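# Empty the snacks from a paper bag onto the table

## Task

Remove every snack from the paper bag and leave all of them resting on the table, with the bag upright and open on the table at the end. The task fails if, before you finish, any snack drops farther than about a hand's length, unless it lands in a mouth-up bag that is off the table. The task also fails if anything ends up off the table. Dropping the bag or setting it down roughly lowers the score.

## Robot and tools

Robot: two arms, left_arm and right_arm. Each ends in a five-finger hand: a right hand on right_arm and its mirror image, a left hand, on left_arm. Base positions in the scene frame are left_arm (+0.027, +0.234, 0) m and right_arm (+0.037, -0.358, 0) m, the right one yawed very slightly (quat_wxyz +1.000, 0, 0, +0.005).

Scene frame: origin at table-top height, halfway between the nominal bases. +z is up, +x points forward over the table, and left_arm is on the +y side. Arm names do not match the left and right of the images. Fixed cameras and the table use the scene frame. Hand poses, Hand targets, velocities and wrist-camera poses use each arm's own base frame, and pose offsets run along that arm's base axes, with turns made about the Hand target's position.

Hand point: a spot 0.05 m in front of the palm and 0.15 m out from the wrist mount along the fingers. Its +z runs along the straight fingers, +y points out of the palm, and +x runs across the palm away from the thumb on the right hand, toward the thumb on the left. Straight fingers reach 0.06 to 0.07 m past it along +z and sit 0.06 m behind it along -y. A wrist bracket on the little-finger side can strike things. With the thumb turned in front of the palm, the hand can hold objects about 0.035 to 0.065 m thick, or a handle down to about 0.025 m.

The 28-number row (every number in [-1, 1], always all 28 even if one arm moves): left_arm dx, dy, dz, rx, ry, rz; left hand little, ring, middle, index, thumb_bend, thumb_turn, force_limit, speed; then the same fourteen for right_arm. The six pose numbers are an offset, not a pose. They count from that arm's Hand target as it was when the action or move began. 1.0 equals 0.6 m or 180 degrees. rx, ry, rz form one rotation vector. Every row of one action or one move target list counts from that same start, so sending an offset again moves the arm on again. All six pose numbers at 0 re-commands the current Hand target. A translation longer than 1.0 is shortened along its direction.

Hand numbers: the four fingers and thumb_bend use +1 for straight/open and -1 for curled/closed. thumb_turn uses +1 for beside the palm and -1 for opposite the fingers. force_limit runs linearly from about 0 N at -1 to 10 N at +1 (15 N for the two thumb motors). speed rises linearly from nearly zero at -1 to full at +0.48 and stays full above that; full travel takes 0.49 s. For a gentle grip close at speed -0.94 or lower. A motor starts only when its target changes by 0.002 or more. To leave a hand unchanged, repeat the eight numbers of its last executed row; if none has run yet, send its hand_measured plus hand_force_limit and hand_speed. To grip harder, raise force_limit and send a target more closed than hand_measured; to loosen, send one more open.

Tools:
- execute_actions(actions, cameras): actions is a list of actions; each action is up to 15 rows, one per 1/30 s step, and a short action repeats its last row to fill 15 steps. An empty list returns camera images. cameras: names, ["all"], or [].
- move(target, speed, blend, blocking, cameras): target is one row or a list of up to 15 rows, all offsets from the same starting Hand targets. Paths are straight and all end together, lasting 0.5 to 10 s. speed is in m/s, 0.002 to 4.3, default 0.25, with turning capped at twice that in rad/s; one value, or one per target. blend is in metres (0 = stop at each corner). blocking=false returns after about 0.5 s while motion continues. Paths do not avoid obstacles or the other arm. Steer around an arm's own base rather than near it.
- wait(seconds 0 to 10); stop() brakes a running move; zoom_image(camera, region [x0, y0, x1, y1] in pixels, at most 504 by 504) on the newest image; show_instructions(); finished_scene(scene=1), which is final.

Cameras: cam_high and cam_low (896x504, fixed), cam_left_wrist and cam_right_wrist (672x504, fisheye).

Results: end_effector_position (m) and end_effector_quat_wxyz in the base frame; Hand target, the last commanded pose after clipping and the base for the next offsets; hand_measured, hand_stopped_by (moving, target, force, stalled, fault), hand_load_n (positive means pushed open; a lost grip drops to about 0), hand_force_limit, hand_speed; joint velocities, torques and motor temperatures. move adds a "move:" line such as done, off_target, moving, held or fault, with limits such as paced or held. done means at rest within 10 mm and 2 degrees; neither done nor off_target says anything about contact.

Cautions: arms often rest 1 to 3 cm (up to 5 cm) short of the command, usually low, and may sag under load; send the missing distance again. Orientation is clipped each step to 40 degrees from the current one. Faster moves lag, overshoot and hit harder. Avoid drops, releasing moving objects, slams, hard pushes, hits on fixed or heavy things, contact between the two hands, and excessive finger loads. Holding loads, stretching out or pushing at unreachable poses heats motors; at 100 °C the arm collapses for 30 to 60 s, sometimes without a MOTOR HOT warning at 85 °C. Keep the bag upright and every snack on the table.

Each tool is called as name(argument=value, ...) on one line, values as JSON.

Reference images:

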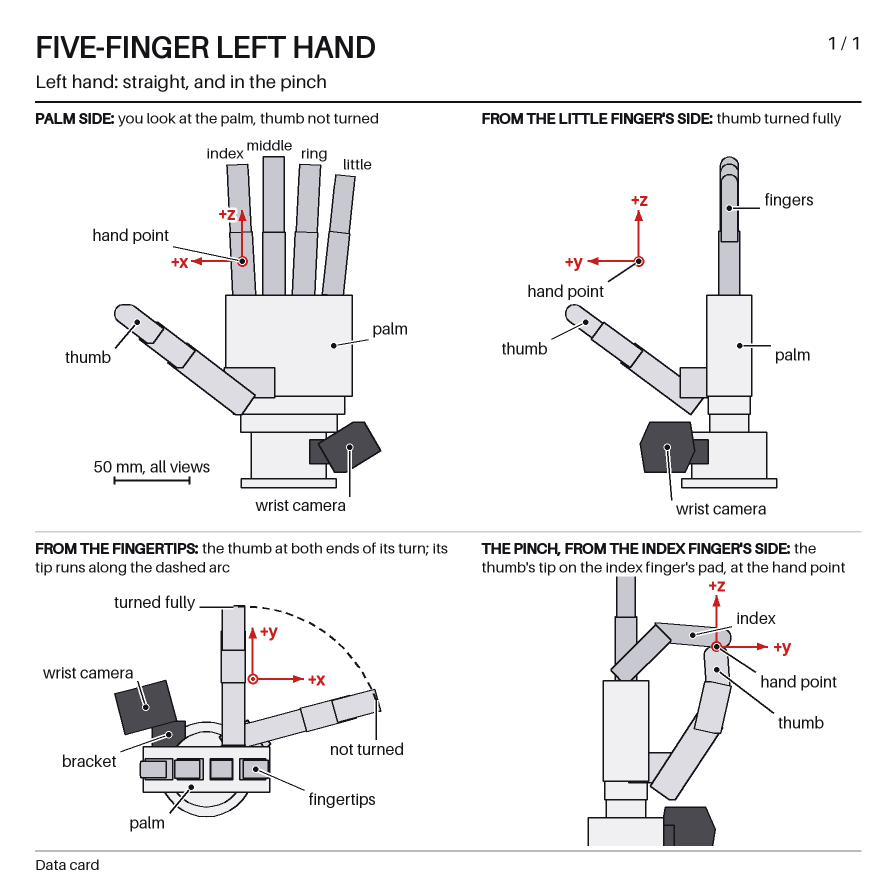

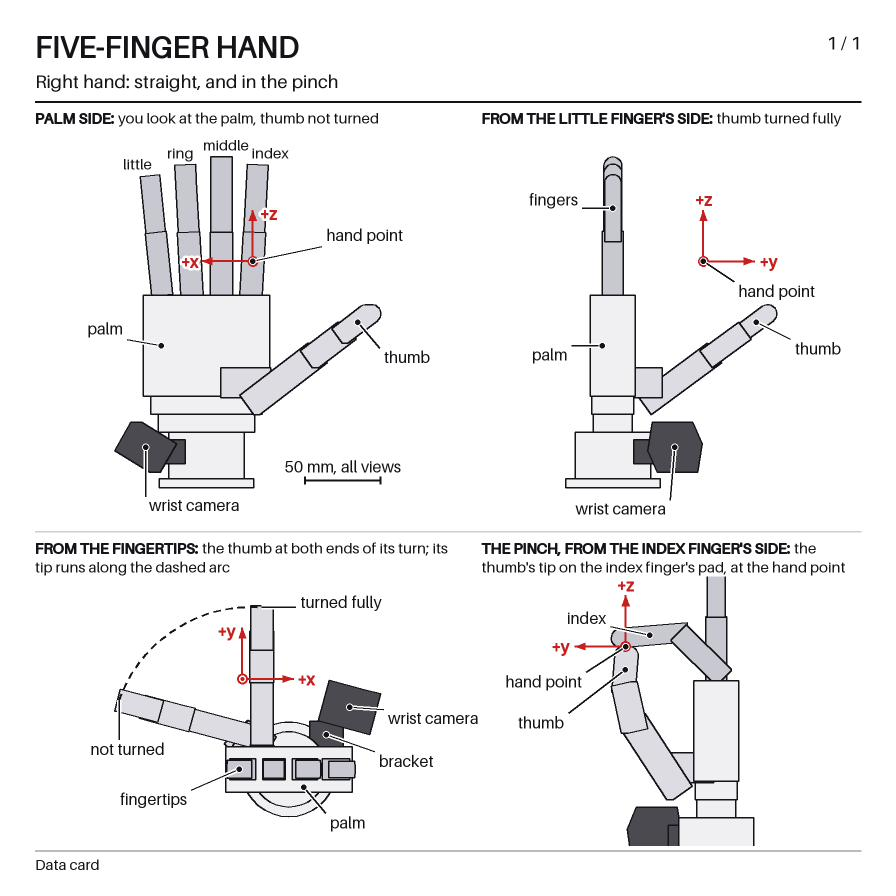

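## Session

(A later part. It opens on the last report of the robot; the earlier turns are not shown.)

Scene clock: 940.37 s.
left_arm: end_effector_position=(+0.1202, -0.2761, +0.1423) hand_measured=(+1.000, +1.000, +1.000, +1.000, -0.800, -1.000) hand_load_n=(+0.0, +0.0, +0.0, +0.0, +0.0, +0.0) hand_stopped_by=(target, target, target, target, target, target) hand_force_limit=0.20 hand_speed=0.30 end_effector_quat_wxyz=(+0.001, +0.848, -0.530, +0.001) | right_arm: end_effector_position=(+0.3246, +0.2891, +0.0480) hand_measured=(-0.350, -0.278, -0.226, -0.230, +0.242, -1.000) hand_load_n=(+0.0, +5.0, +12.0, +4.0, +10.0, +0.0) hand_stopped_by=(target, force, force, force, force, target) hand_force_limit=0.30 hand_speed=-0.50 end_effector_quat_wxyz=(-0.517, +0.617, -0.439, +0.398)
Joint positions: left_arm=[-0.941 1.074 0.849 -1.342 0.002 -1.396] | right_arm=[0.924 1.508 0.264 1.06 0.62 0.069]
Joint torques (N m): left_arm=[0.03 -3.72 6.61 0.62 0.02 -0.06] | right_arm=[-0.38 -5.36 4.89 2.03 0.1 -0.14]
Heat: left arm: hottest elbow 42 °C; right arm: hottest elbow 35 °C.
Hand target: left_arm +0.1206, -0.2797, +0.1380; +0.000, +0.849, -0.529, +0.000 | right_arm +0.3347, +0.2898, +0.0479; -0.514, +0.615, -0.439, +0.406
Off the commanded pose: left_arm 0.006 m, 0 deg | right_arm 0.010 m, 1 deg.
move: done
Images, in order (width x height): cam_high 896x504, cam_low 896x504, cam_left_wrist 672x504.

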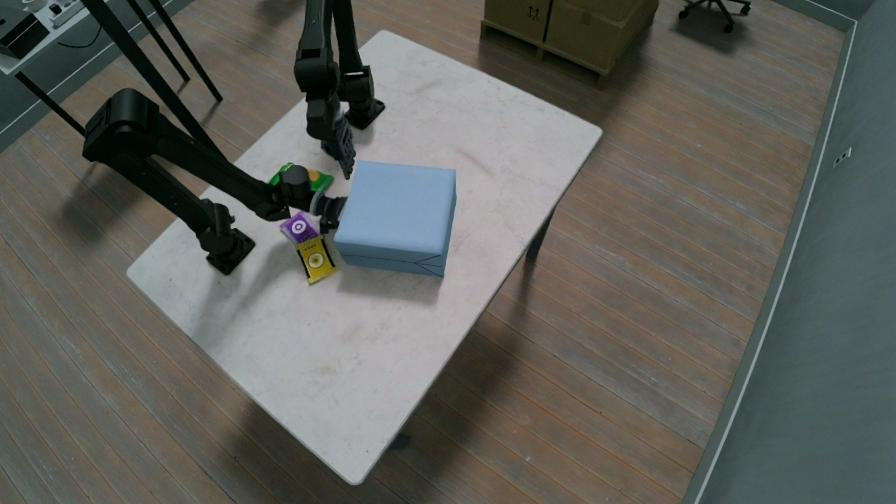

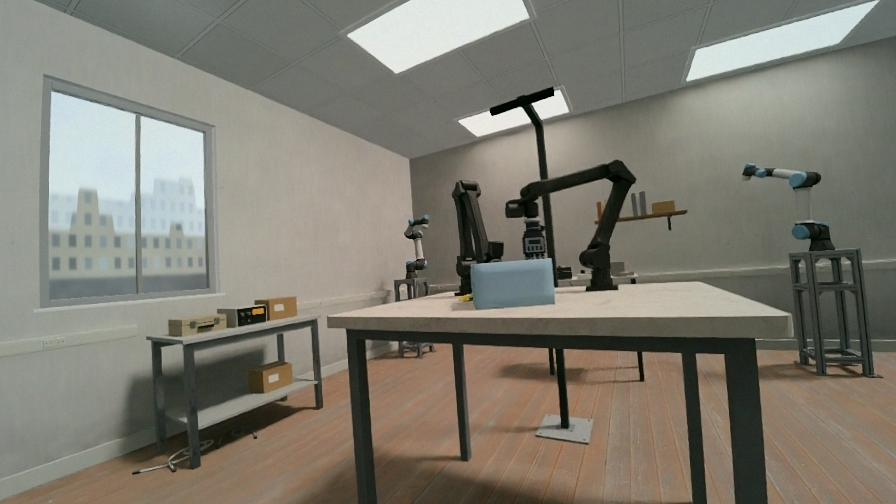

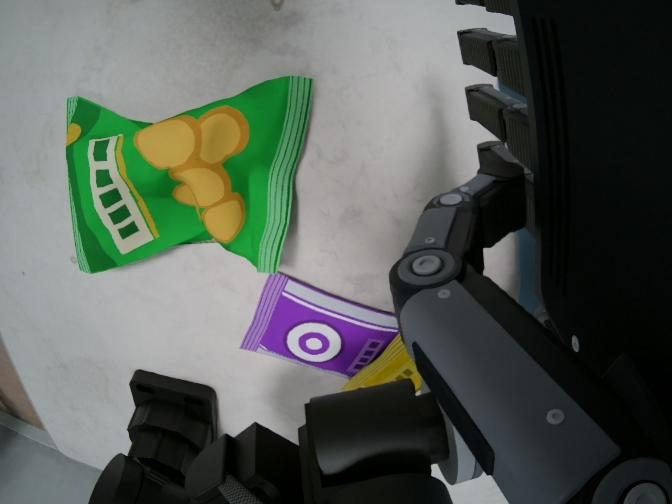

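move(target=[[0,0,-0.08,0,0,0,1,1,1,1,-0.8,-1,0.2,0.3,0,0,0,0,0,0,-0.35,-0.35,-0.35,-0.35,0.1,-1,0.3,-0.5],[0.035,0.017,-0.08,0,0,0,1,1,1,1,-0.8,-1,0.2,0.3,0,0,0,0,0,0,-0.35,-0.35,-0.35,-0.35,0.1,-1,0.3,-0.5]], speed=[0.1,0.05], cameras=["cam_left_wrist","cam_high"])

zoom_image(camera="cam_high", region=[250, 80, 450, 280])

Scene clock: 947.10 s.
left_arm: end_effector_position=(+0.1360, -0.2661, +0.0911) hand_measured=(+1.000, +1.000, +1.000, +1.000, -0.800, -1.000) hand_load_n=(+0.0, +0.0, +0.0, +0.0, +0.0, +0.0) hand_stopped_by=(target, target, target, target, target, target) hand_force_limit=0.20 hand_speed=0.30 end_effector_quat_wxyz=(-0.001, +0.849, -0.528, -0.002) | right_arm: end_effector_position=(+0.3246, +0.2891, +0.0480) hand_measured=(-0.350, -0.278, -0.226, -0.230, +0.242, -1.000) hand_load_n=(+0.0, +5.0, +12.0, +4.0, +10.0, +0.0) hand_stopped_by=(target, force, force, force, force, target) hand_force_limit=0.30 hand_speed=-0.50 end_effector_quat_wxyz=(-0.517, +0.617, -0.439, +0.398)
Joint positions: left_arm=[-0.875 1.133 0.749 -1.192 0 -1.333] | right_arm=[0.924 1.508 0.264 1.06 0.62 0.069]
Joint torques (N m): left_arm=[1.44 -2.43 7.04 0.64 0.05 0.11] | right_arm=[-0.38 -5.3 4.89 2.02 0.1 -0.14]
Heat: left arm: hottest elbow 42 °C; right arm: hottest elbow 35 °C.
Hand target: left_arm +0.1416, -0.2694, +0.0899; -0.001, +0.849, -0.529, +0.000 | right_arm +0.3347, +0.2898, +0.0479; -0.514, +0.615, -0.439, +0.406
Off the commanded pose: left_arm 0.007 m, 0 deg | right_arm 0.010 m, 1 deg.
move: done
Images, in order (width x height): cam_high 896x504, cam_left_wrist 672x504.

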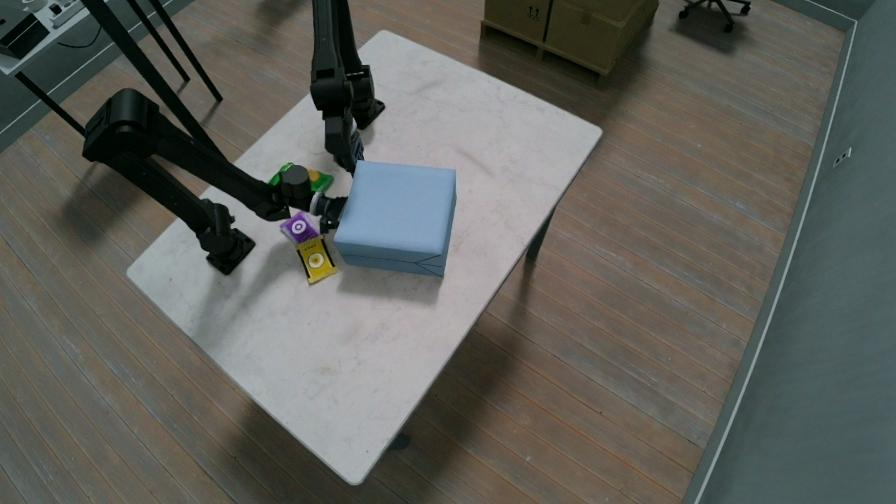

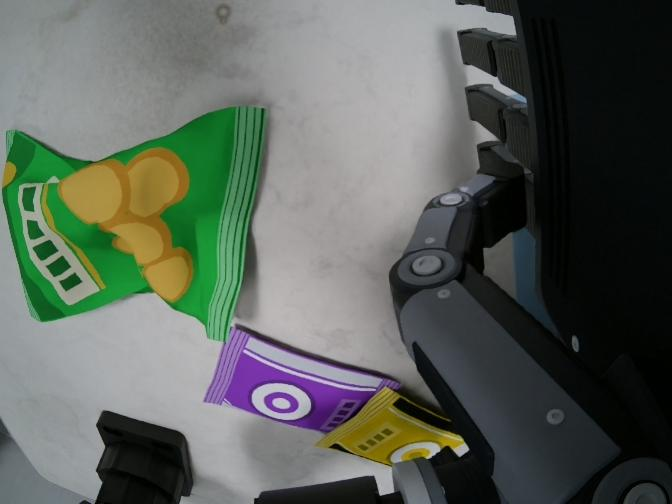

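Scaled by 2.520 from the camera's 896x504 image, which has a finer 1280x720 frame.

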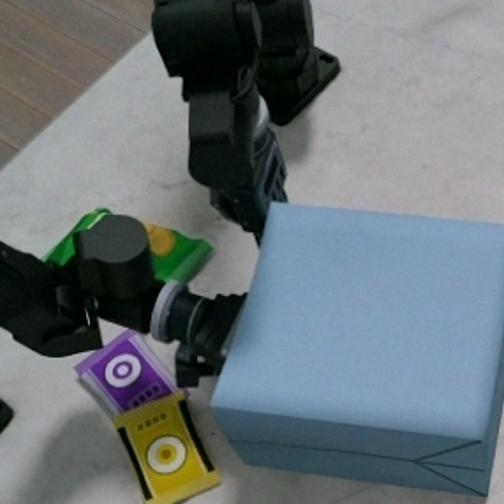

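move(target=[[0,0,0,0,0,0,1,1,1,1,-0.8,-1,0.2,0.3,-0.15,-0.06,0.0,0,0,0,-0.35,-0.35,-0.35,-0.35,0.1,-1,0.3,-0.5]], speed=[0.06], cameras=["cam_right_wrist","cam_high"])

zoom_image(camera="cam_high", region=[250, 80, 450, 280])

Scene clock: 953.70 s.
left_arm: end_effector_position=(+0.1359, -0.2660, +0.0911) hand_measured=(+1.000, +1.000, +1.000, +1.000, -0.800, -1.000) hand_load_n=(+0.0, +0.0, +0.0, +0.0, +0.0, +0.0) hand_stopped_by=(target, target, target, target, target, target) hand_force_limit=0.20 hand_speed=0.30 end_effector_quat_wxyz=(-0.001, +0.849, -0.529, -0.002) | right_arm: end_effector_position=(+0.2502, +0.2528, +0.0494) hand_measured=(-0.350, -0.278, -0.226, -0.230, +0.242, -1.000) hand_load_n=(+0.0, +5.0, +12.0, +5.0, +10.0, +0.0) hand_stopped_by=(target, force, force, force, force, target) hand_force_limit=0.30 hand_speed=-0.50 end_effector_quat_wxyz=(-0.514, +0.610, -0.442, +0.411)
Joint positions: left_arm=[-0.875 1.133 0.749 -1.192 0 -1.331] | right_arm=[1.148 1.342 0.09 1.043 0.868 0.113]
Joint torques (N m): left_arm=[1.85 -2.55 7.02 0.7 0.1 0.09] | right_arm=[1.85 -5.19 2.74 0.85 0.3 0.11]
Heat: left arm: hottest elbow 42 °C; right arm: hottest elbow 35 °C.
Hand target: left_arm +0.1416, -0.2694, +0.0899; -0.001, +0.849, -0.529, +0.000 | right_arm +0.2448, +0.2538, +0.0480; -0.514, +0.614, -0.439, +0.406
Off the commanded pose: left_arm 0.007 m, 0 deg | right_arm 0.006 m, 1 deg.
move: done
Images, in order (width x height): cam_high 896x504, cam_right_wrist 672x504.

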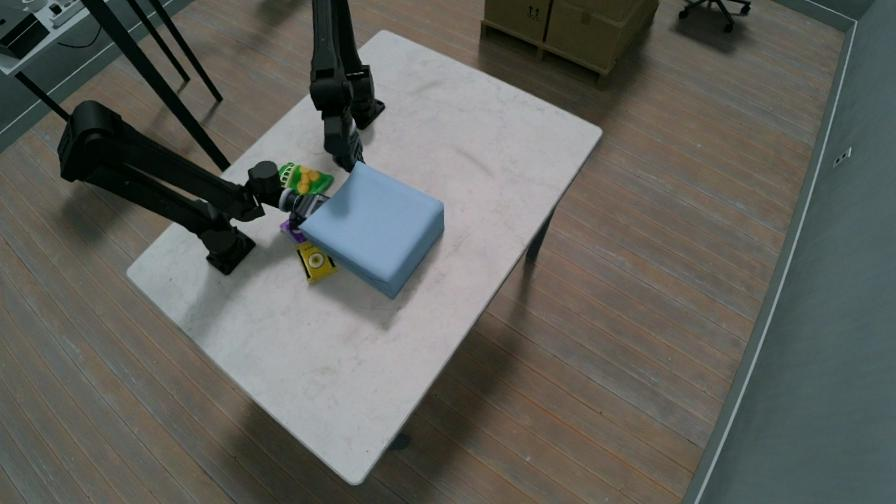

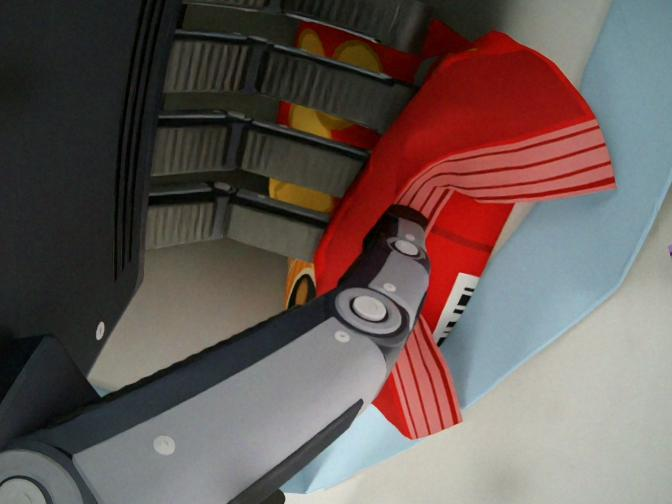

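Scaled by 2.520 from the camera's 896x504 image, which has a finer 1280x720 frame.

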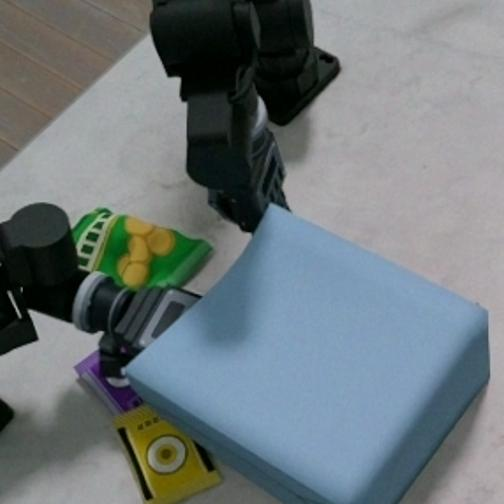

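move(target=[[0,0,0,0,0,0,1,1,1,1,-0.8,-1,0.2,0.3,0,0,0.0,0,0,0,0.6,0.6,0.6,0.6,1,-1,0.3,-0.3],[0,0,0,0,0,0,1,1,1,1,-0.8,-1,0.2,0.3,0,0,0.04,0,0,0,1,1,1,1,1,1,0.3,0]], speed=[0.06,0.06], cameras=["cam_right_wrist"])

Scene clock: 972.43 s.
left_arm: end_effector_position=(+0.1359, -0.2660, +0.0911) hand_measured=(+1.000, +1.000, +1.000, +1.000, -0.800, -1.000) hand_load_n=(+0.0, +0.0, +0.0, +0.0, +0.0, +0.0) hand_stopped_by=(target, target, target, target, target, target) hand_force_limit=0.20 hand_speed=0.30 end_effector_quat_wxyz=(-0.001, +0.849, -0.529, -0.002) | right_arm: end_effector_position=(+0.2445, +0.2427, +0.0619) hand_measured=(+1.000, +1.000, +1.000, +1.000, +1.000, +1.000) hand_load_n=(+0.0, +0.0, +0.0, +0.0, +0.0, -0.5) hand_stopped_by=(target, target, target, target, target, target) hand_force_limit=0.30 hand_speed=0.00 end_effector_quat_wxyz=(-0.502, +0.621, -0.439, +0.412)
Joint positions: left_arm=[-0.875 1.133 0.749 -1.192 0 -1.331] | right_arm=[1.152 1.13 0.085 0.801 0.87 0.116]
Joint torques (N m): left_arm=[1.55 -3.25 7.02 0.79 0.09 0.12] | right_arm=[1.85 -3.9 6.11 1.11 0.26 0.09]
Heat: left arm: hottest elbow 41 °C; right arm: hottest elbow 34 °C.
Hand target: left_arm +0.1416, -0.2694, +0.0899; +0.000, +0.849, -0.529, +0.000 | right_arm +0.2447, +0.2539, +0.0719; -0.514, +0.615, -0.439, +0.406
Off the commanded pose: left_arm 0.007 m, 0 deg | right_arm 0.015 m, 2 deg.
move: off_target (right_arm); target 2's new numbers were sent with right_arm's hand 0.015 m and 2 deg from that target
Images, in order (width x height): cam_right_wrist 672x504.

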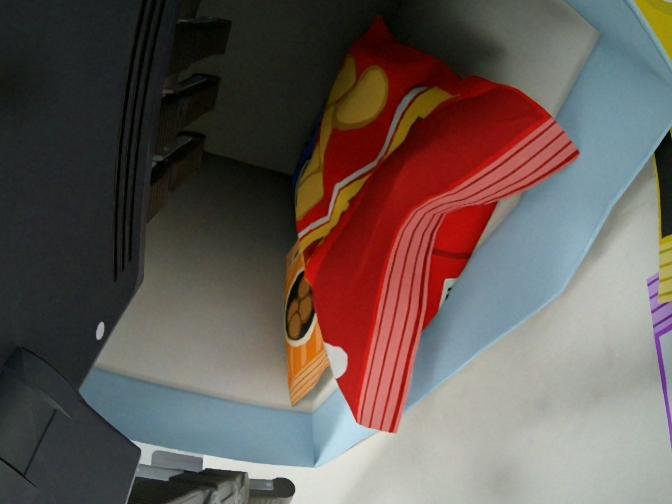

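move(target=[[0,0,0,0,0,0,1,1,1,1,-0.8,-1,0.2,0.3,0.0,0.07,0.005,0,0,-0.02,1,1,1,1,1,1,0.3,0],[0,0,0,0,0,0,1,1,1,1,-0.8,-1,0.2,0.3,0.19,0.085,0.005,0,0,-0.045,1,1,1,1,1,1,0.3,0]], speed=[0.06,0.08], cameras=["cam_right_wrist","cam_high"])

Scene clock: 982.80 s.
left_arm: end_effector_position=(+0.1381, -0.2630, +0.0878) hand_measured=(+1.000, +1.000, +1.000, +1.000, -0.800, -1.000) hand_load_n=(+0.0, +0.0, +0.0, +0.0, +0.0, +0.0) hand_stopped_by=(target, target, target, target, target, target) hand_force_limit=0.20 hand_speed=0.30 end_effector_quat_wxyz=(-0.004, +0.851, -0.525, -0.007) | right_arm: end_effector_position=(+0.3445, +0.2948, +0.0622) hand_measured=(+1.000, +1.000, +1.000, +1.000, +1.000, +1.000) hand_load_n=(+0.0, -0.5, -0.5, +0.0, +0.0, -0.5) hand_stopped_by=(target, target, target, target, target, target) hand_force_limit=0.30 hand_speed=0.00 end_effector_quat_wxyz=(-0.471, +0.596, -0.480, +0.438)
Joint positions: left_arm=[-0.865 1.14 0.746 -1.192 -0.004 -1.331] | right_arm=[0.962 1.462 0.37 0.842 0.801 0.11]
Joint torques (N m): left_arm=[1.55 -3.84 7.28 0.58 0.26 0.07] | right_arm=[-0.15 -7 7.01 2.44 0.12 -0.08]
Heat: left arm: hottest elbow 41 °C; right arm: hottest elbow 35 °C.
Hand target: left_arm +0.1416, -0.2695, +0.0899; +0.000, +0.849, -0.529, +0.000 | right_arm +0.3588, +0.3047, +0.0749; -0.484, +0.582, -0.482, +0.441
Off the commanded pose: left_arm 0.008 m, 1 deg | right_arm 0.022 m, 2 deg.
move: off_target (right_arm)
Images, in order (width x height): cam_high 896x504, cam_right_wrist 672x504.

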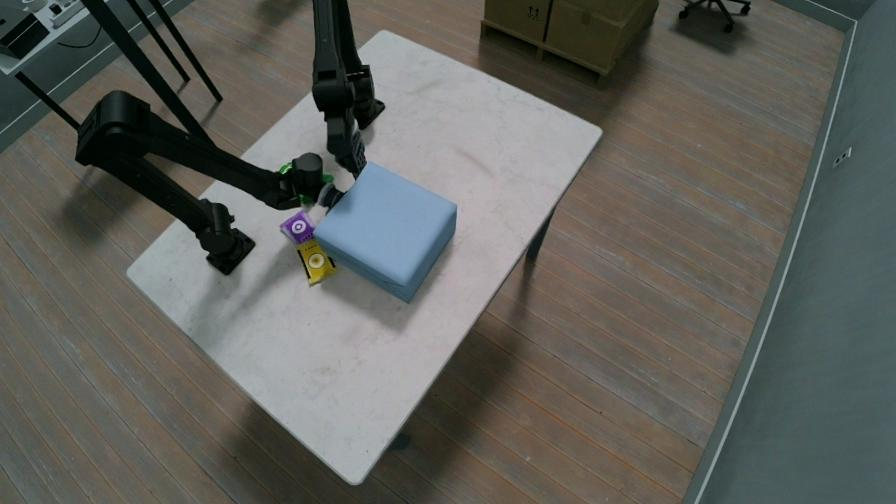

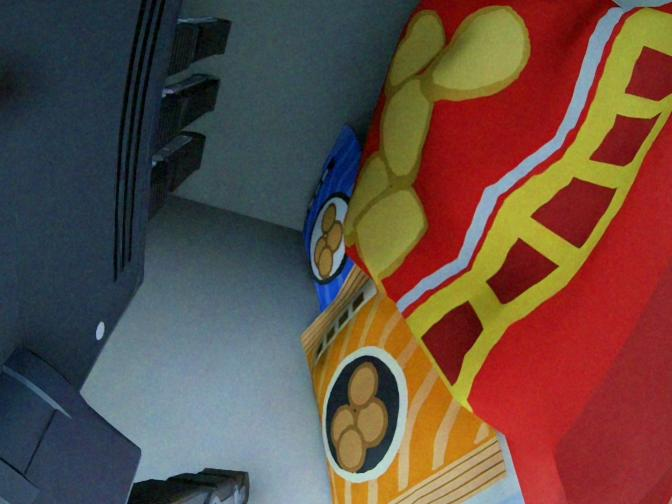

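move(target=[[0,0,0,0,0,0,1,1,1,1,-0.8,-1,0.2,0.3,0.08,0.0,0.005,0,0,0,1,1,1,1,1,1,0.3,0],[0,0,0,0,0,0,1,1,1,1,-0.8,-1,0.2,0.3,0.08,0.0,-0.03,0,0,0,-0.3,-0.3,-0.3,-0.3,1,1,0.3,-0.2]], speed=[0.06,0.04], cameras=["cam_right_wrist","cam_high"])

Scene clock: 990.63 s.
left_arm: end_effector_position=(+0.1381, -0.2630, +0.0878) hand_measured=(+1.000, +1.000, +1.000, +1.000, -0.800, -1.000) hand_load_n=(-0.5, +0.0, +0.0, +0.0, +0.0, +0.0) hand_stopped_by=(target, target, target, target, target, target) hand_force_limit=0.20 hand_speed=0.30 end_effector_quat_wxyz=(-0.004, +0.851, -0.525, -0.007) | right_arm: end_effector_position=(+0.3948, +0.3002, +0.0494) hand_measured=(-0.300, -0.300, -0.300, -0.300, +1.000, +1.000) hand_load_n=(+0.0, +0.0, +0.0, +0.0, +0.0, +0.0) hand_stopped_by=(target, target, target, target, target, target) hand_force_limit=0.30 hand_speed=-0.20 end_effector_quat_wxyz=(-0.477, +0.592, -0.481, +0.437)
Joint positions: left_arm=[-0.865 1.14 0.746 -1.192 -0.004 -1.331] | right_arm=[0.846 1.603 0.452 0.937 0.687 0.079]
Joint torques (N m): left_arm=[1.38 -3.49 7.19 0.69 0.16 0.11] | right_arm=[-0.03 -8.88 5.96 2.19 0.09 -0.08]
Heat: left arm: hottest elbow 41 °C; right arm: hottest elbow 35 °C.
Hand target: left_arm +0.1416, -0.2695, +0.0899; +0.000, +0.849, -0.529, +0.000 | right_arm +0.4067, +0.3049, +0.0569; -0.484, +0.582, -0.482, +0.441
Off the commanded pose: left_arm 0.008 m, 1 deg | right_arm 0.015 m, 2 deg.
move: off_target (right_arm); target 2's new numbers were sent with right_arm's hand 0.018 m and 2 deg from that target
Images, in order (width x height): cam_high 896x504, cam_right_wrist 672x504.

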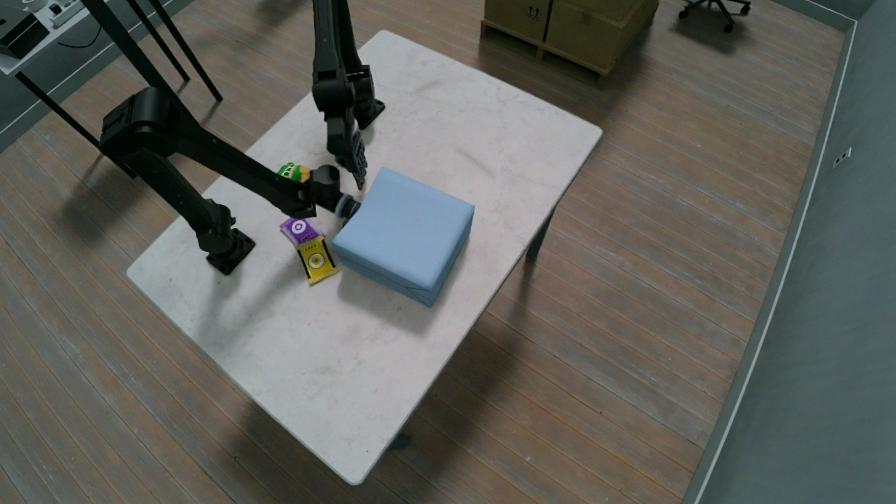

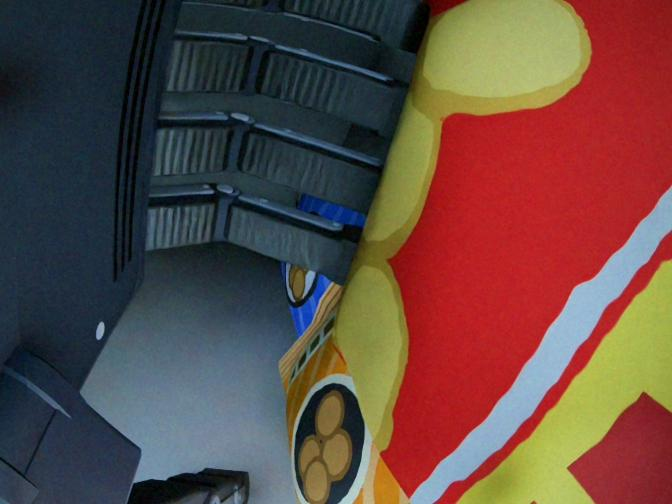

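move(target=[[0,0,0,0,0,0,1,1,1,1,-0.8,-1,0.2,0.3,0.02,0.0,-0.02,0,0,0,-0.35,-0.35,-0.35,-0.35,1,1,0.3,0],[0,0,0,0,0,0,1,1,1,1,-0.8,-1,0.2,0.3,-0.22,-0.02,-0.015,0,0,0,-0.35,-0.35,-0.35,-0.35,1,1,0.3,0]], speed=[0.04,0.06], cameras=["cam_right_wrist","cam_high"])

Scene clock: 997.80 s.
left_arm: end_effector_position=(+0.1381, -0.2630, +0.0878) hand_measured=(+1.000, +1.000, +1.000, +1.000, -0.800, -1.000) hand_load_n=(+0.0, +0.0, +0.0, +0.0, +0.0, +0.0) hand_stopped_by=(target, target, target, target, target, target) hand_force_limit=0.20 hand_speed=0.30 end_effector_quat_wxyz=(-0.004, +0.851, -0.525, -0.007) | right_arm: end_effector_position=(+0.2796, +0.2895, +0.0445) hand_measured=(-0.350, -0.350, -0.350, -0.350, +1.000, +1.000) hand_load_n=(+0.0, +0.5, +0.5, +0.0, +0.0, +0.0) hand_stopped_by=(target, target, target, target, target, target) hand_force_limit=0.30 hand_speed=0.00 end_effector_quat_wxyz=(-0.479, +0.582, -0.482, +0.447)
Joint positions: left_arm=[-0.865 1.14 0.746 -1.192 -0.004 -1.331] | right_arm=[1.172 1.49 0.265 0.946 1.027 0.181]
Joint torques (N m): left_arm=[1.08 -3.66 7.3 0.62 0.24 0.09] | right_arm=[2.02 -8.47 3.08 0.85 0.42 0.1]
Heat: left arm: hottest elbow 41 °C; right arm: hottest elbow 35 °C.
Hand target: left_arm +0.1416, -0.2695, +0.0899; +0.000, +0.849, -0.529, +0.000 | right_arm +0.2748, +0.2928, +0.0479; -0.484, +0.582, -0.482, +0.441
Off the commanded pose: left_arm 0.008 m, 1 deg | right_arm 0.007 m, 1 deg.
move: done
Images, in order (width x height): cam_high 896x504, cam_right_wrist 672x504.

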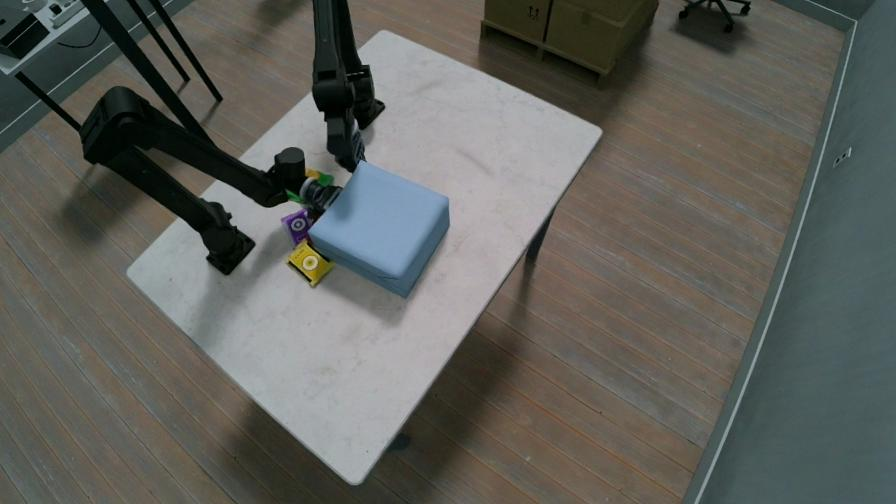

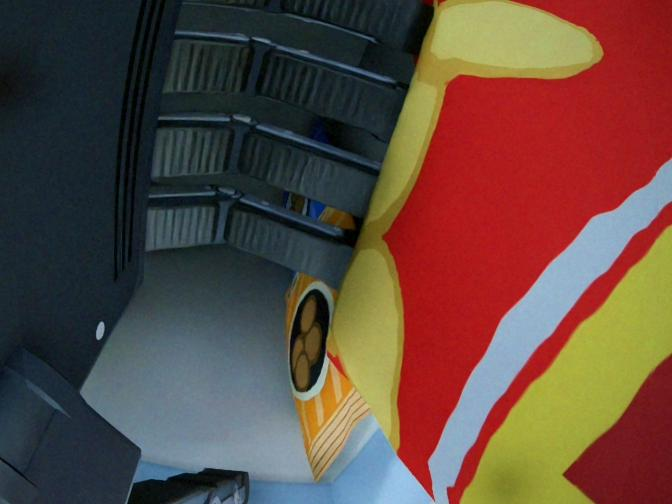

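move(target=[[0,0,0,0,0,0,1,1,1,1,-0.8,-1,0.2,0.3,-0.12,0.0,0.01,0,0,0,-0.35,-0.35,-0.35,-0.35,1,1,0.3,0]], speed=[0.06], cameras=["cam_right_wrist","cam_high"])

zoom_image(camera="cam_high", region=[250, 120, 480, 310])

Scene clock: 1002.93 s.
left_arm: end_effector_position=(+0.1318, -0.2616, +0.0852) hand_measured=(+1.000, +1.000, +1.000, +1.000, -0.800, -1.000) hand_load_n=(+0.5, +0.0, +0.0, +0.0, +0.0, +0.0) hand_stopped_by=(target, target, target, target, target, target) hand_force_limit=0.20 hand_speed=0.30 end_effector_quat_wxyz=(-0.003, +0.846, -0.534, -0.012) | right_arm: end_effector_position=(+0.2050, +0.2792, +0.0440) hand_measured=(-0.350, -0.350, -0.350, -0.350, +1.000, +1.000) hand_load_n=(+0.0, +0.0, +0.0, +0.0, +0.0, -0.5) hand_stopped_by=(target, target, target, target, target, target) hand_force_limit=0.30 hand_speed=0.00 end_effector_quat_wxyz=(-0.472, +0.589, -0.477, +0.451)
Joint positions: left_arm=[-0.874 1.14 0.738 -1.193 0.002 -1.319] | right_arm=[1.457 1.328 0.225 0.547 1.288 0.456]
Joint torques (N m): left_arm=[1.79 -3.72 7.83 0.7 0.04 0.04] | right_arm=[1.85 -6.3 5.82 0.69 0.64 0.1]
Heat: left arm: hottest elbow 41 °C; right arm: hottest elbow 35 °C.
Hand target: left_arm +0.1416, -0.2694, +0.0899; +0.000, +0.848, -0.529, +0.000 | right_arm +0.2028, +0.2928, +0.0539; -0.484, +0.582, -0.482, +0.441
Off the commanded pose: left_arm 0.013 m, 2 deg | right_arm 0.017 m, 2 deg.
move: off_target (left_arm, right_arm)
Images, in order (width x height): cam_high 896x504, cam_right_wrist 672x504.

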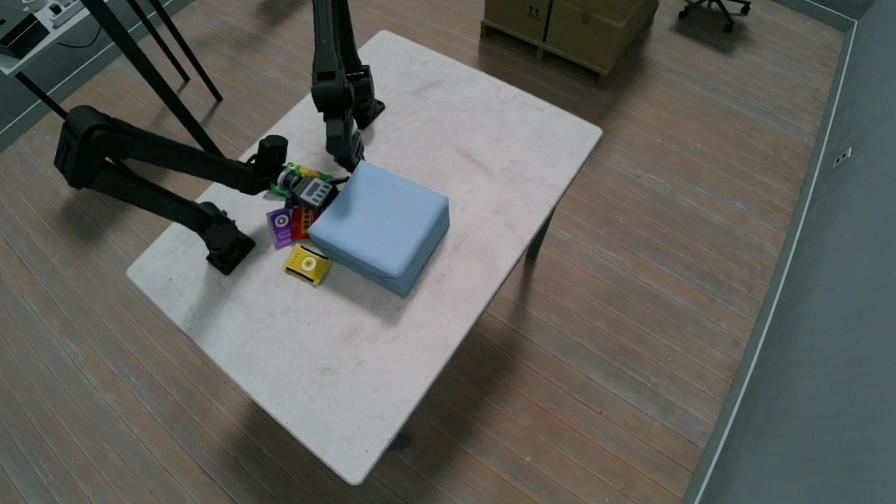

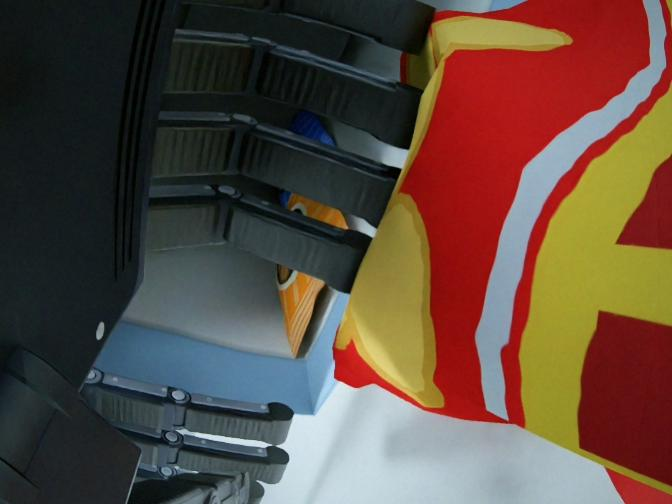

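Scaled by 2.191 from the camera's 896x504 image, which has a finer 1280x720 frame.

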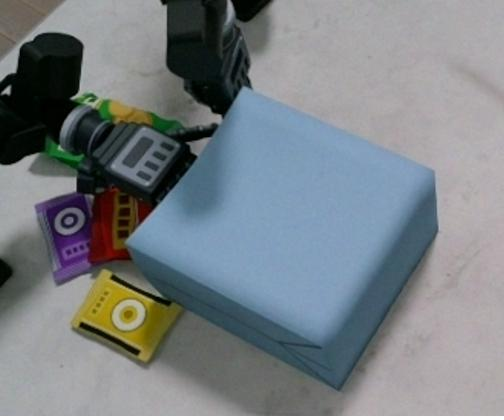

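move(target=[[0,0,0,0,0,0,1,1,1,1,-0.8,-1,0.2,0.3,-0.03,-0.03,-0.01,0,0,0,-0.35,-0.35,-0.35,-0.35,1,1,0.3,0]], speed=[0.06], cameras=["cam_right_wrist","cam_high"])

zoom_image(camera="cam_high", region=[250, 120, 480, 310])

Scene clock: 1010.43 s.
left_arm: end_effector_position=(+0.1318, -0.2616, +0.0852) hand_measured=(+1.000, +1.000, +1.000, +1.000, -0.800, -1.000) hand_load_n=(+0.0, +0.0, +0.0, +0.0, +0.0, +0.0) hand_stopped_by=(target, target, target, target, target, target) hand_force_limit=0.20 hand_speed=0.30 end_effector_quat_wxyz=(-0.003, +0.846, -0.534, -0.012) | right_arm: end_effector_position=(+0.1885, +0.2688, +0.0434) hand_measured=(-0.350, -0.350, -0.350, -0.350, +1.000, +1.000) hand_load_n=(+0.0, +0.0, +0.0, -0.5, +0.0, +0.0) hand_stopped_by=(target, target, target, target, target, target) hand_force_limit=0.30 hand_speed=0.00 end_effector_quat_wxyz=(-0.478, +0.583, -0.481, +0.448)
Joint positions: left_arm=[-0.874 1.14 0.738 -1.193 0.002 -1.319] | right_arm=[1.527 1.267 0.213 0.354 1.348 0.623]
Joint torques (N m): left_arm=[1.96 -3.78 7.92 0.73 0.03 -0.02] | right_arm=[1.9 -5.42 4.81 0.51 0.71 0.1]
Heat: left arm: hottest elbow 41 °C; right arm: hottest elbow 35 °C.
Hand target: left_arm +0.1416, -0.2694, +0.0899; +0.000, +0.848, -0.529, +0.000 | right_arm +0.1848, +0.2749, +0.0479; -0.484, +0.582, -0.482, +0.441
Off the commanded pose: left_arm 0.013 m, 2 deg | right_arm 0.008 m, 1 deg.
move: off_target (left_arm)
Images, in order (width x height): cam_high 896x504, cam_right_wrist 672x504.

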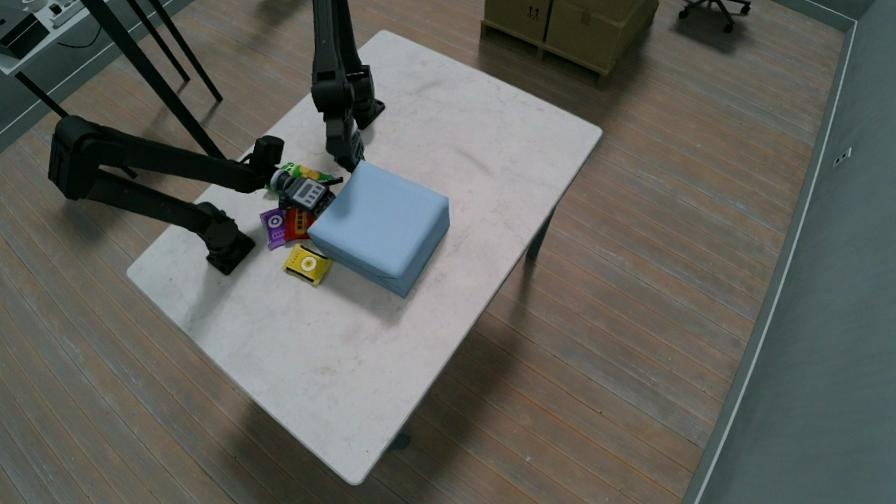

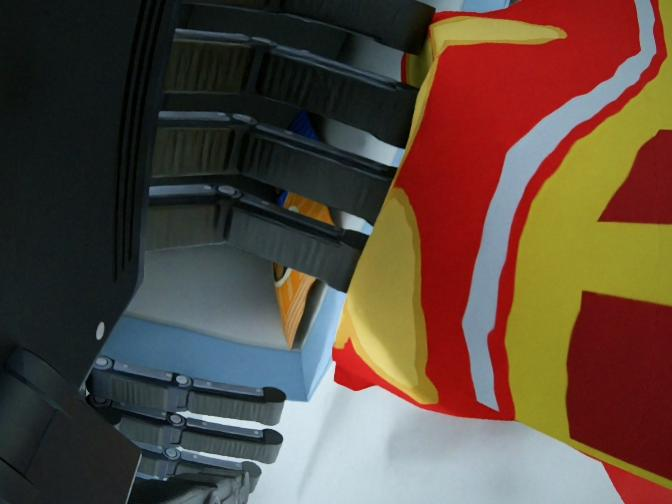

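Scaled by 2.191 from the camera's 896x504 image, which has a finer 1280x720 frame.

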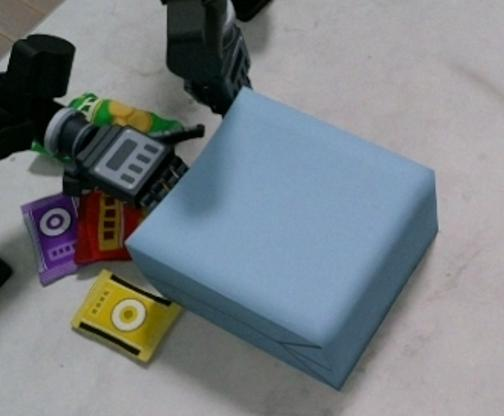

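move(target=[[0,0,0,0,0,0,1,1,1,1,-0.8,-1,0.2,0.3,0,0,0.035,0,0,0,-0.2,-0.2,0.3,0.3,1,-1,0.3,0.3],[0,0,0,0,0,0,1,1,1,1,-0.8,-1,0.2,0.3,0,0,0.035,0,0,0,1,1,1,1,-0.8,-1,0.3,0.3],[0,0,0,0,0,0,1,1,1,1,-0.8,-1,0.2,0.3,0.2,0.05,0.035,0,0,0,1,1,1,1,-0.8,-1,0.3,0.3]], speed=[0.06,0.06,0.08], cameras=["cam_right_wrist","cam_high"])

Scene clock: 1022.33 s.
left_arm: end_effector_position=(+0.1318, -0.2616, +0.0852) hand_measured=(+1.000, +1.000, +1.000, +1.000, -0.800, -1.000) hand_load_n=(+0.0, +0.0, +0.0, +0.0, +0.0, +0.0) hand_stopped_by=(target, target, target, target, target, target) hand_force_limit=0.20 hand_speed=0.30 end_effector_quat_wxyz=(-0.003, +0.846, -0.534, -0.012) | right_arm: end_effector_position=(+0.2933, +0.2938, +0.0579) hand_measured=(+1.000, +1.000, +1.000, +1.000, -0.800, -1.000) hand_load_n=(-0.5, +0.0, +0.0, +0.0, +0.0, +0.0) hand_stopped_by=(target, target, target, target, target, target) hand_force_limit=0.30 hand_speed=0.30 end_effector_quat_wxyz=(-0.473, +0.595, -0.478, +0.440)
Joint positions: left_arm=[-0.874 1.14 0.738 -1.193 0.002 -1.319] | right_arm=[1.119 1.411 0.298 0.824 0.954 0.166]
Joint torques (N m): left_arm=[1.85 -3.78 7.95 0.76 0 -0.02] | right_arm=[-0.09 -5.6 6.63 2.33 0.19 -0.14]
Heat: left arm: hottest elbow 41 °C; right arm: hottest elbow 35 °C.
Hand target: left_arm +0.1416, -0.2694, +0.0899; +0.000, +0.848, -0.529, +0.000 | right_arm +0.3048, +0.3048, +0.0689; -0.484, +0.582, -0.482, +0.441
Off the commanded pose: left_arm 0.013 m, 2 deg | right_arm 0.019 m, 2 deg.
move: off_target (left_arm, right_arm); target 2's new numbers were sent with right_arm's hand 0.021 m and 3 deg from that target
Images, in order (width x height): cam_high 896x504, cam_right_wrist 672x504.

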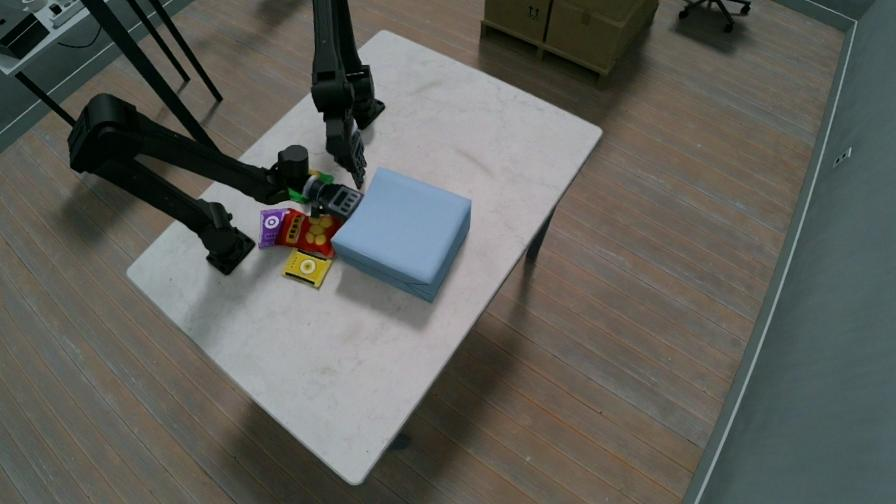

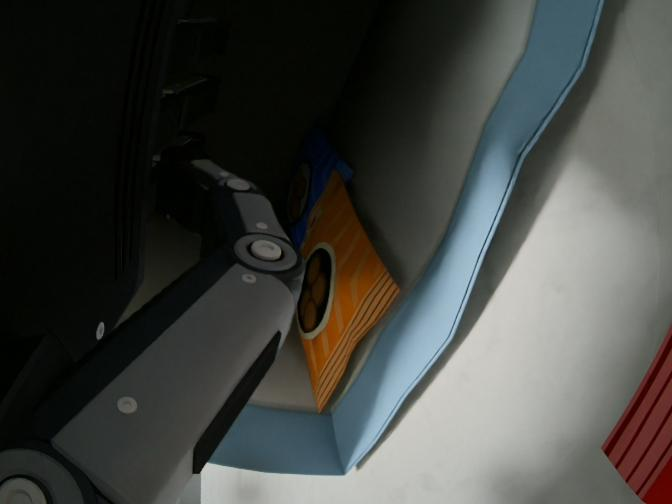

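move(target=[[0,0,0,0,0,0,1,1,1,1,-0.8,-1,0.2,0.3,0.02,0.05,0.0,0,0,0.02,1,1,1,1,-0.8,-1,0.3,0.3],[0,0,0,0,0,0,1,1,1,1,-0.8,-1,0.2,0.3,0.17,0.06,0.01,0,0,0.02,1,1,1,1,-0.8,-1,0.3,0.3]], speed=[0.06,0.08], cameras=["cam_right_wrist","cam_high"])

Scene clock: 1049.13 s.
left_arm: end_effector_position=(+0.1318, -0.2616, +0.0852) hand_measured=(+1.000, +1.000, +1.000, +1.000, -0.800, -1.000) hand_load_n=(+0.0, +0.0, +0.0, +0.0, +0.0, +0.0) hand_stopped_by=(target, target, target, target, target, target) hand_force_limit=0.20 hand_speed=0.30 end_effector_quat_wxyz=(-0.003, +0.846, -0.534, -0.012) | right_arm: end_effector_position=(+0.3652, +0.3272, +0.0597) hand_measured=(+1.000, +1.000, +1.000, +1.000, -0.800, -1.000) hand_load_n=(-0.5, +0.0, +0.0, +0.0, +0.0, +0.0) hand_stopped_by=(target, target, target, target, target, target) hand_force_limit=0.30 hand_speed=0.30 end_effector_quat_wxyz=(-0.485, +0.611, -0.463, +0.421)
Joint positions: left_arm=[-0.874 1.14 0.738 -1.193 0.002 -1.319] | right_arm=[0.937 1.542 0.453 0.853 0.715 0.09]
Joint torques (N m): left_arm=[1.79 -3.84 7.97 0.5 0.02 0.05] | right_arm=[1.49 -9.88 4.3 1.55 0.36 0.01]
Heat: left arm: hottest elbow 41 °C; right arm: hottest elbow 35 °C.
Hand target: left_arm +0.1416, -0.2694, +0.0899; +0.000, +0.848, -0.529, +0.000 | right_arm +0.3628, +0.3298, +0.0617; -0.488, +0.611, -0.462, +0.419 (not the last commanded pose)
Off the commanded pose: left_arm 0.013 m, 2 deg | right_arm 0.046 m, 2 deg.
move: held (right_arm; a check stopped the path), off_target (left_arm); path passed 1 of 2 targets; limits=held
pose unreachable (right arm): on one or more control steps of this call, first in action 0 (counted from 0), this arm could not follow its commanded pose, so it was not sent that pose on those steps. It may still have moved: this result reports where it is.
cause: moving toward the commanded pose would bring a part of the arm too close to another arm (a part of this arm just beyond joint 4 (wrist pitch) and a part of the left arm just beyond its joint 4 (wrist pitch), where that arm would come to rest).
Images, in order (width x height): cam_high 896x504, cam_right_wrist 672x504.

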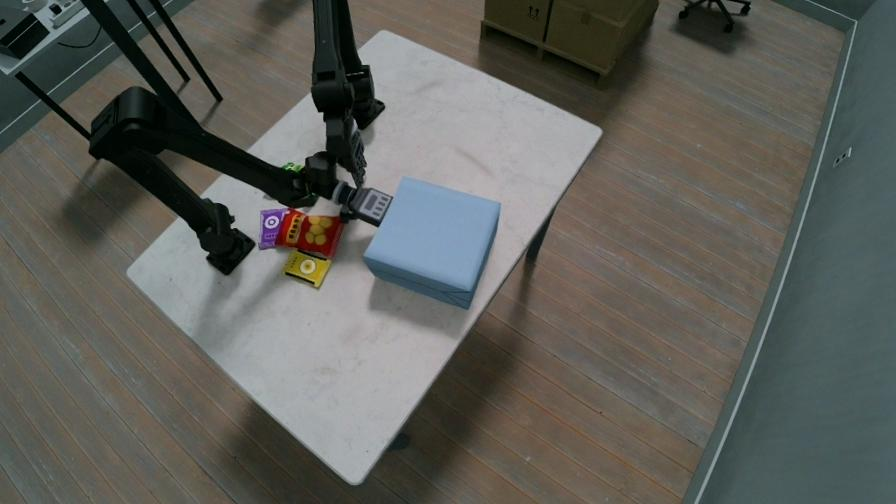

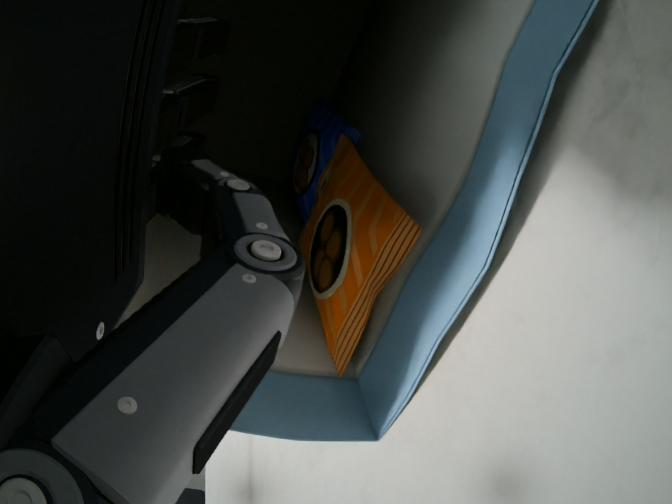

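move(target=[[-0.06,0.03,0.0,0,0,0,1,1,1,1,-0.8,-1,0.2,0.3,-0.05,-0.01,-0.01,0,0,0,1,1,1,1,-0.8,-1,0.3,0.3],[-0.06,0.2,0.3,0,0,0,1,1,1,1,-0.8,-1,0.2,0.3,-0.06,-0.01,-0.03,0,0,0.0,1,1,1,1,-0.8,-1,0.3,0.3]], speed=[0.06,0.15], cameras=["cam_right_wrist","cam_high"])

Scene clock: 1063.90 s.
left_arm: end_effector_position=(+0.1040, -0.1499, +0.2526) hand_measured=(+1.000, +1.000, +1.000, +1.000, -0.800, -1.000) hand_load_n=(+0.0, +0.0, +0.0, +0.0, +0.0, +0.0) hand_stopped_by=(target, target, target, target, target, target) hand_force_limit=0.20 hand_speed=0.30 end_effector_quat_wxyz=(+0.016, +0.838, -0.540, +0.070) | right_arm: end_effector_position=(+0.3305, +0.3183, +0.0440) hand_measured=(+1.000, +1.000, +1.000, +1.000, -0.800, -1.000) hand_load_n=(+0.0, +0.0, +0.0, +0.0, +0.0, +0.0) hand_stopped_by=(target, target, target, target, target, target) hand_force_limit=0.30 hand_speed=0.30 end_effector_quat_wxyz=(-0.479, +0.614, -0.462, +0.424)
Joint positions: left_arm=[-0.542 0.674 0.93 -1.687 0.037 -0.971] | right_arm=[1.016 1.545 0.38 0.904 0.797 0.109]
Joint torques (N m): left_arm=[1.85 0.67 9.63 -0.01 0.23 0.11] | right_arm=[1.96 -7.53 3.71 2.4 0.4 0.1]
Heat: left arm: hottest elbow 41 °C; right arm: hottest elbow 35 °C.
Hand target: left_arm +0.1056, -0.1495, +0.2699; +0.000, +0.849, -0.529, +0.000 | right_arm +0.3268, +0.3238, +0.0437; -0.488, +0.611, -0.462, +0.419
Off the commanded pose: left_arm 0.017 m, 8 deg | right_arm 0.007 m, 1 deg.
joint sent to its limit (left arm) — joint 4 (wrist pitch), lower limit. The joint targets are off in orientation, not in position.
move: off_target (left_arm)
Images, in order (width x height): cam_high 896x504, cam_right_wrist 672x504.

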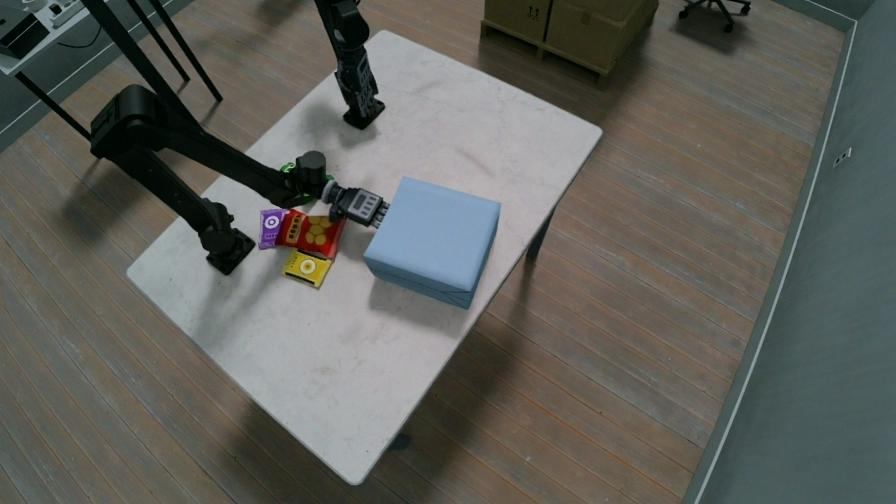

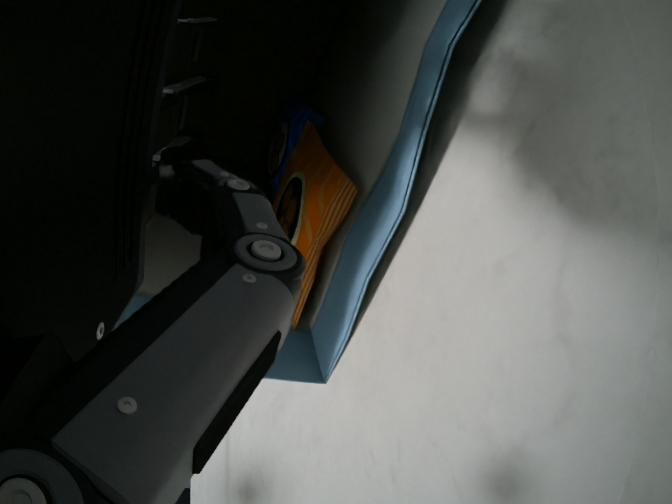

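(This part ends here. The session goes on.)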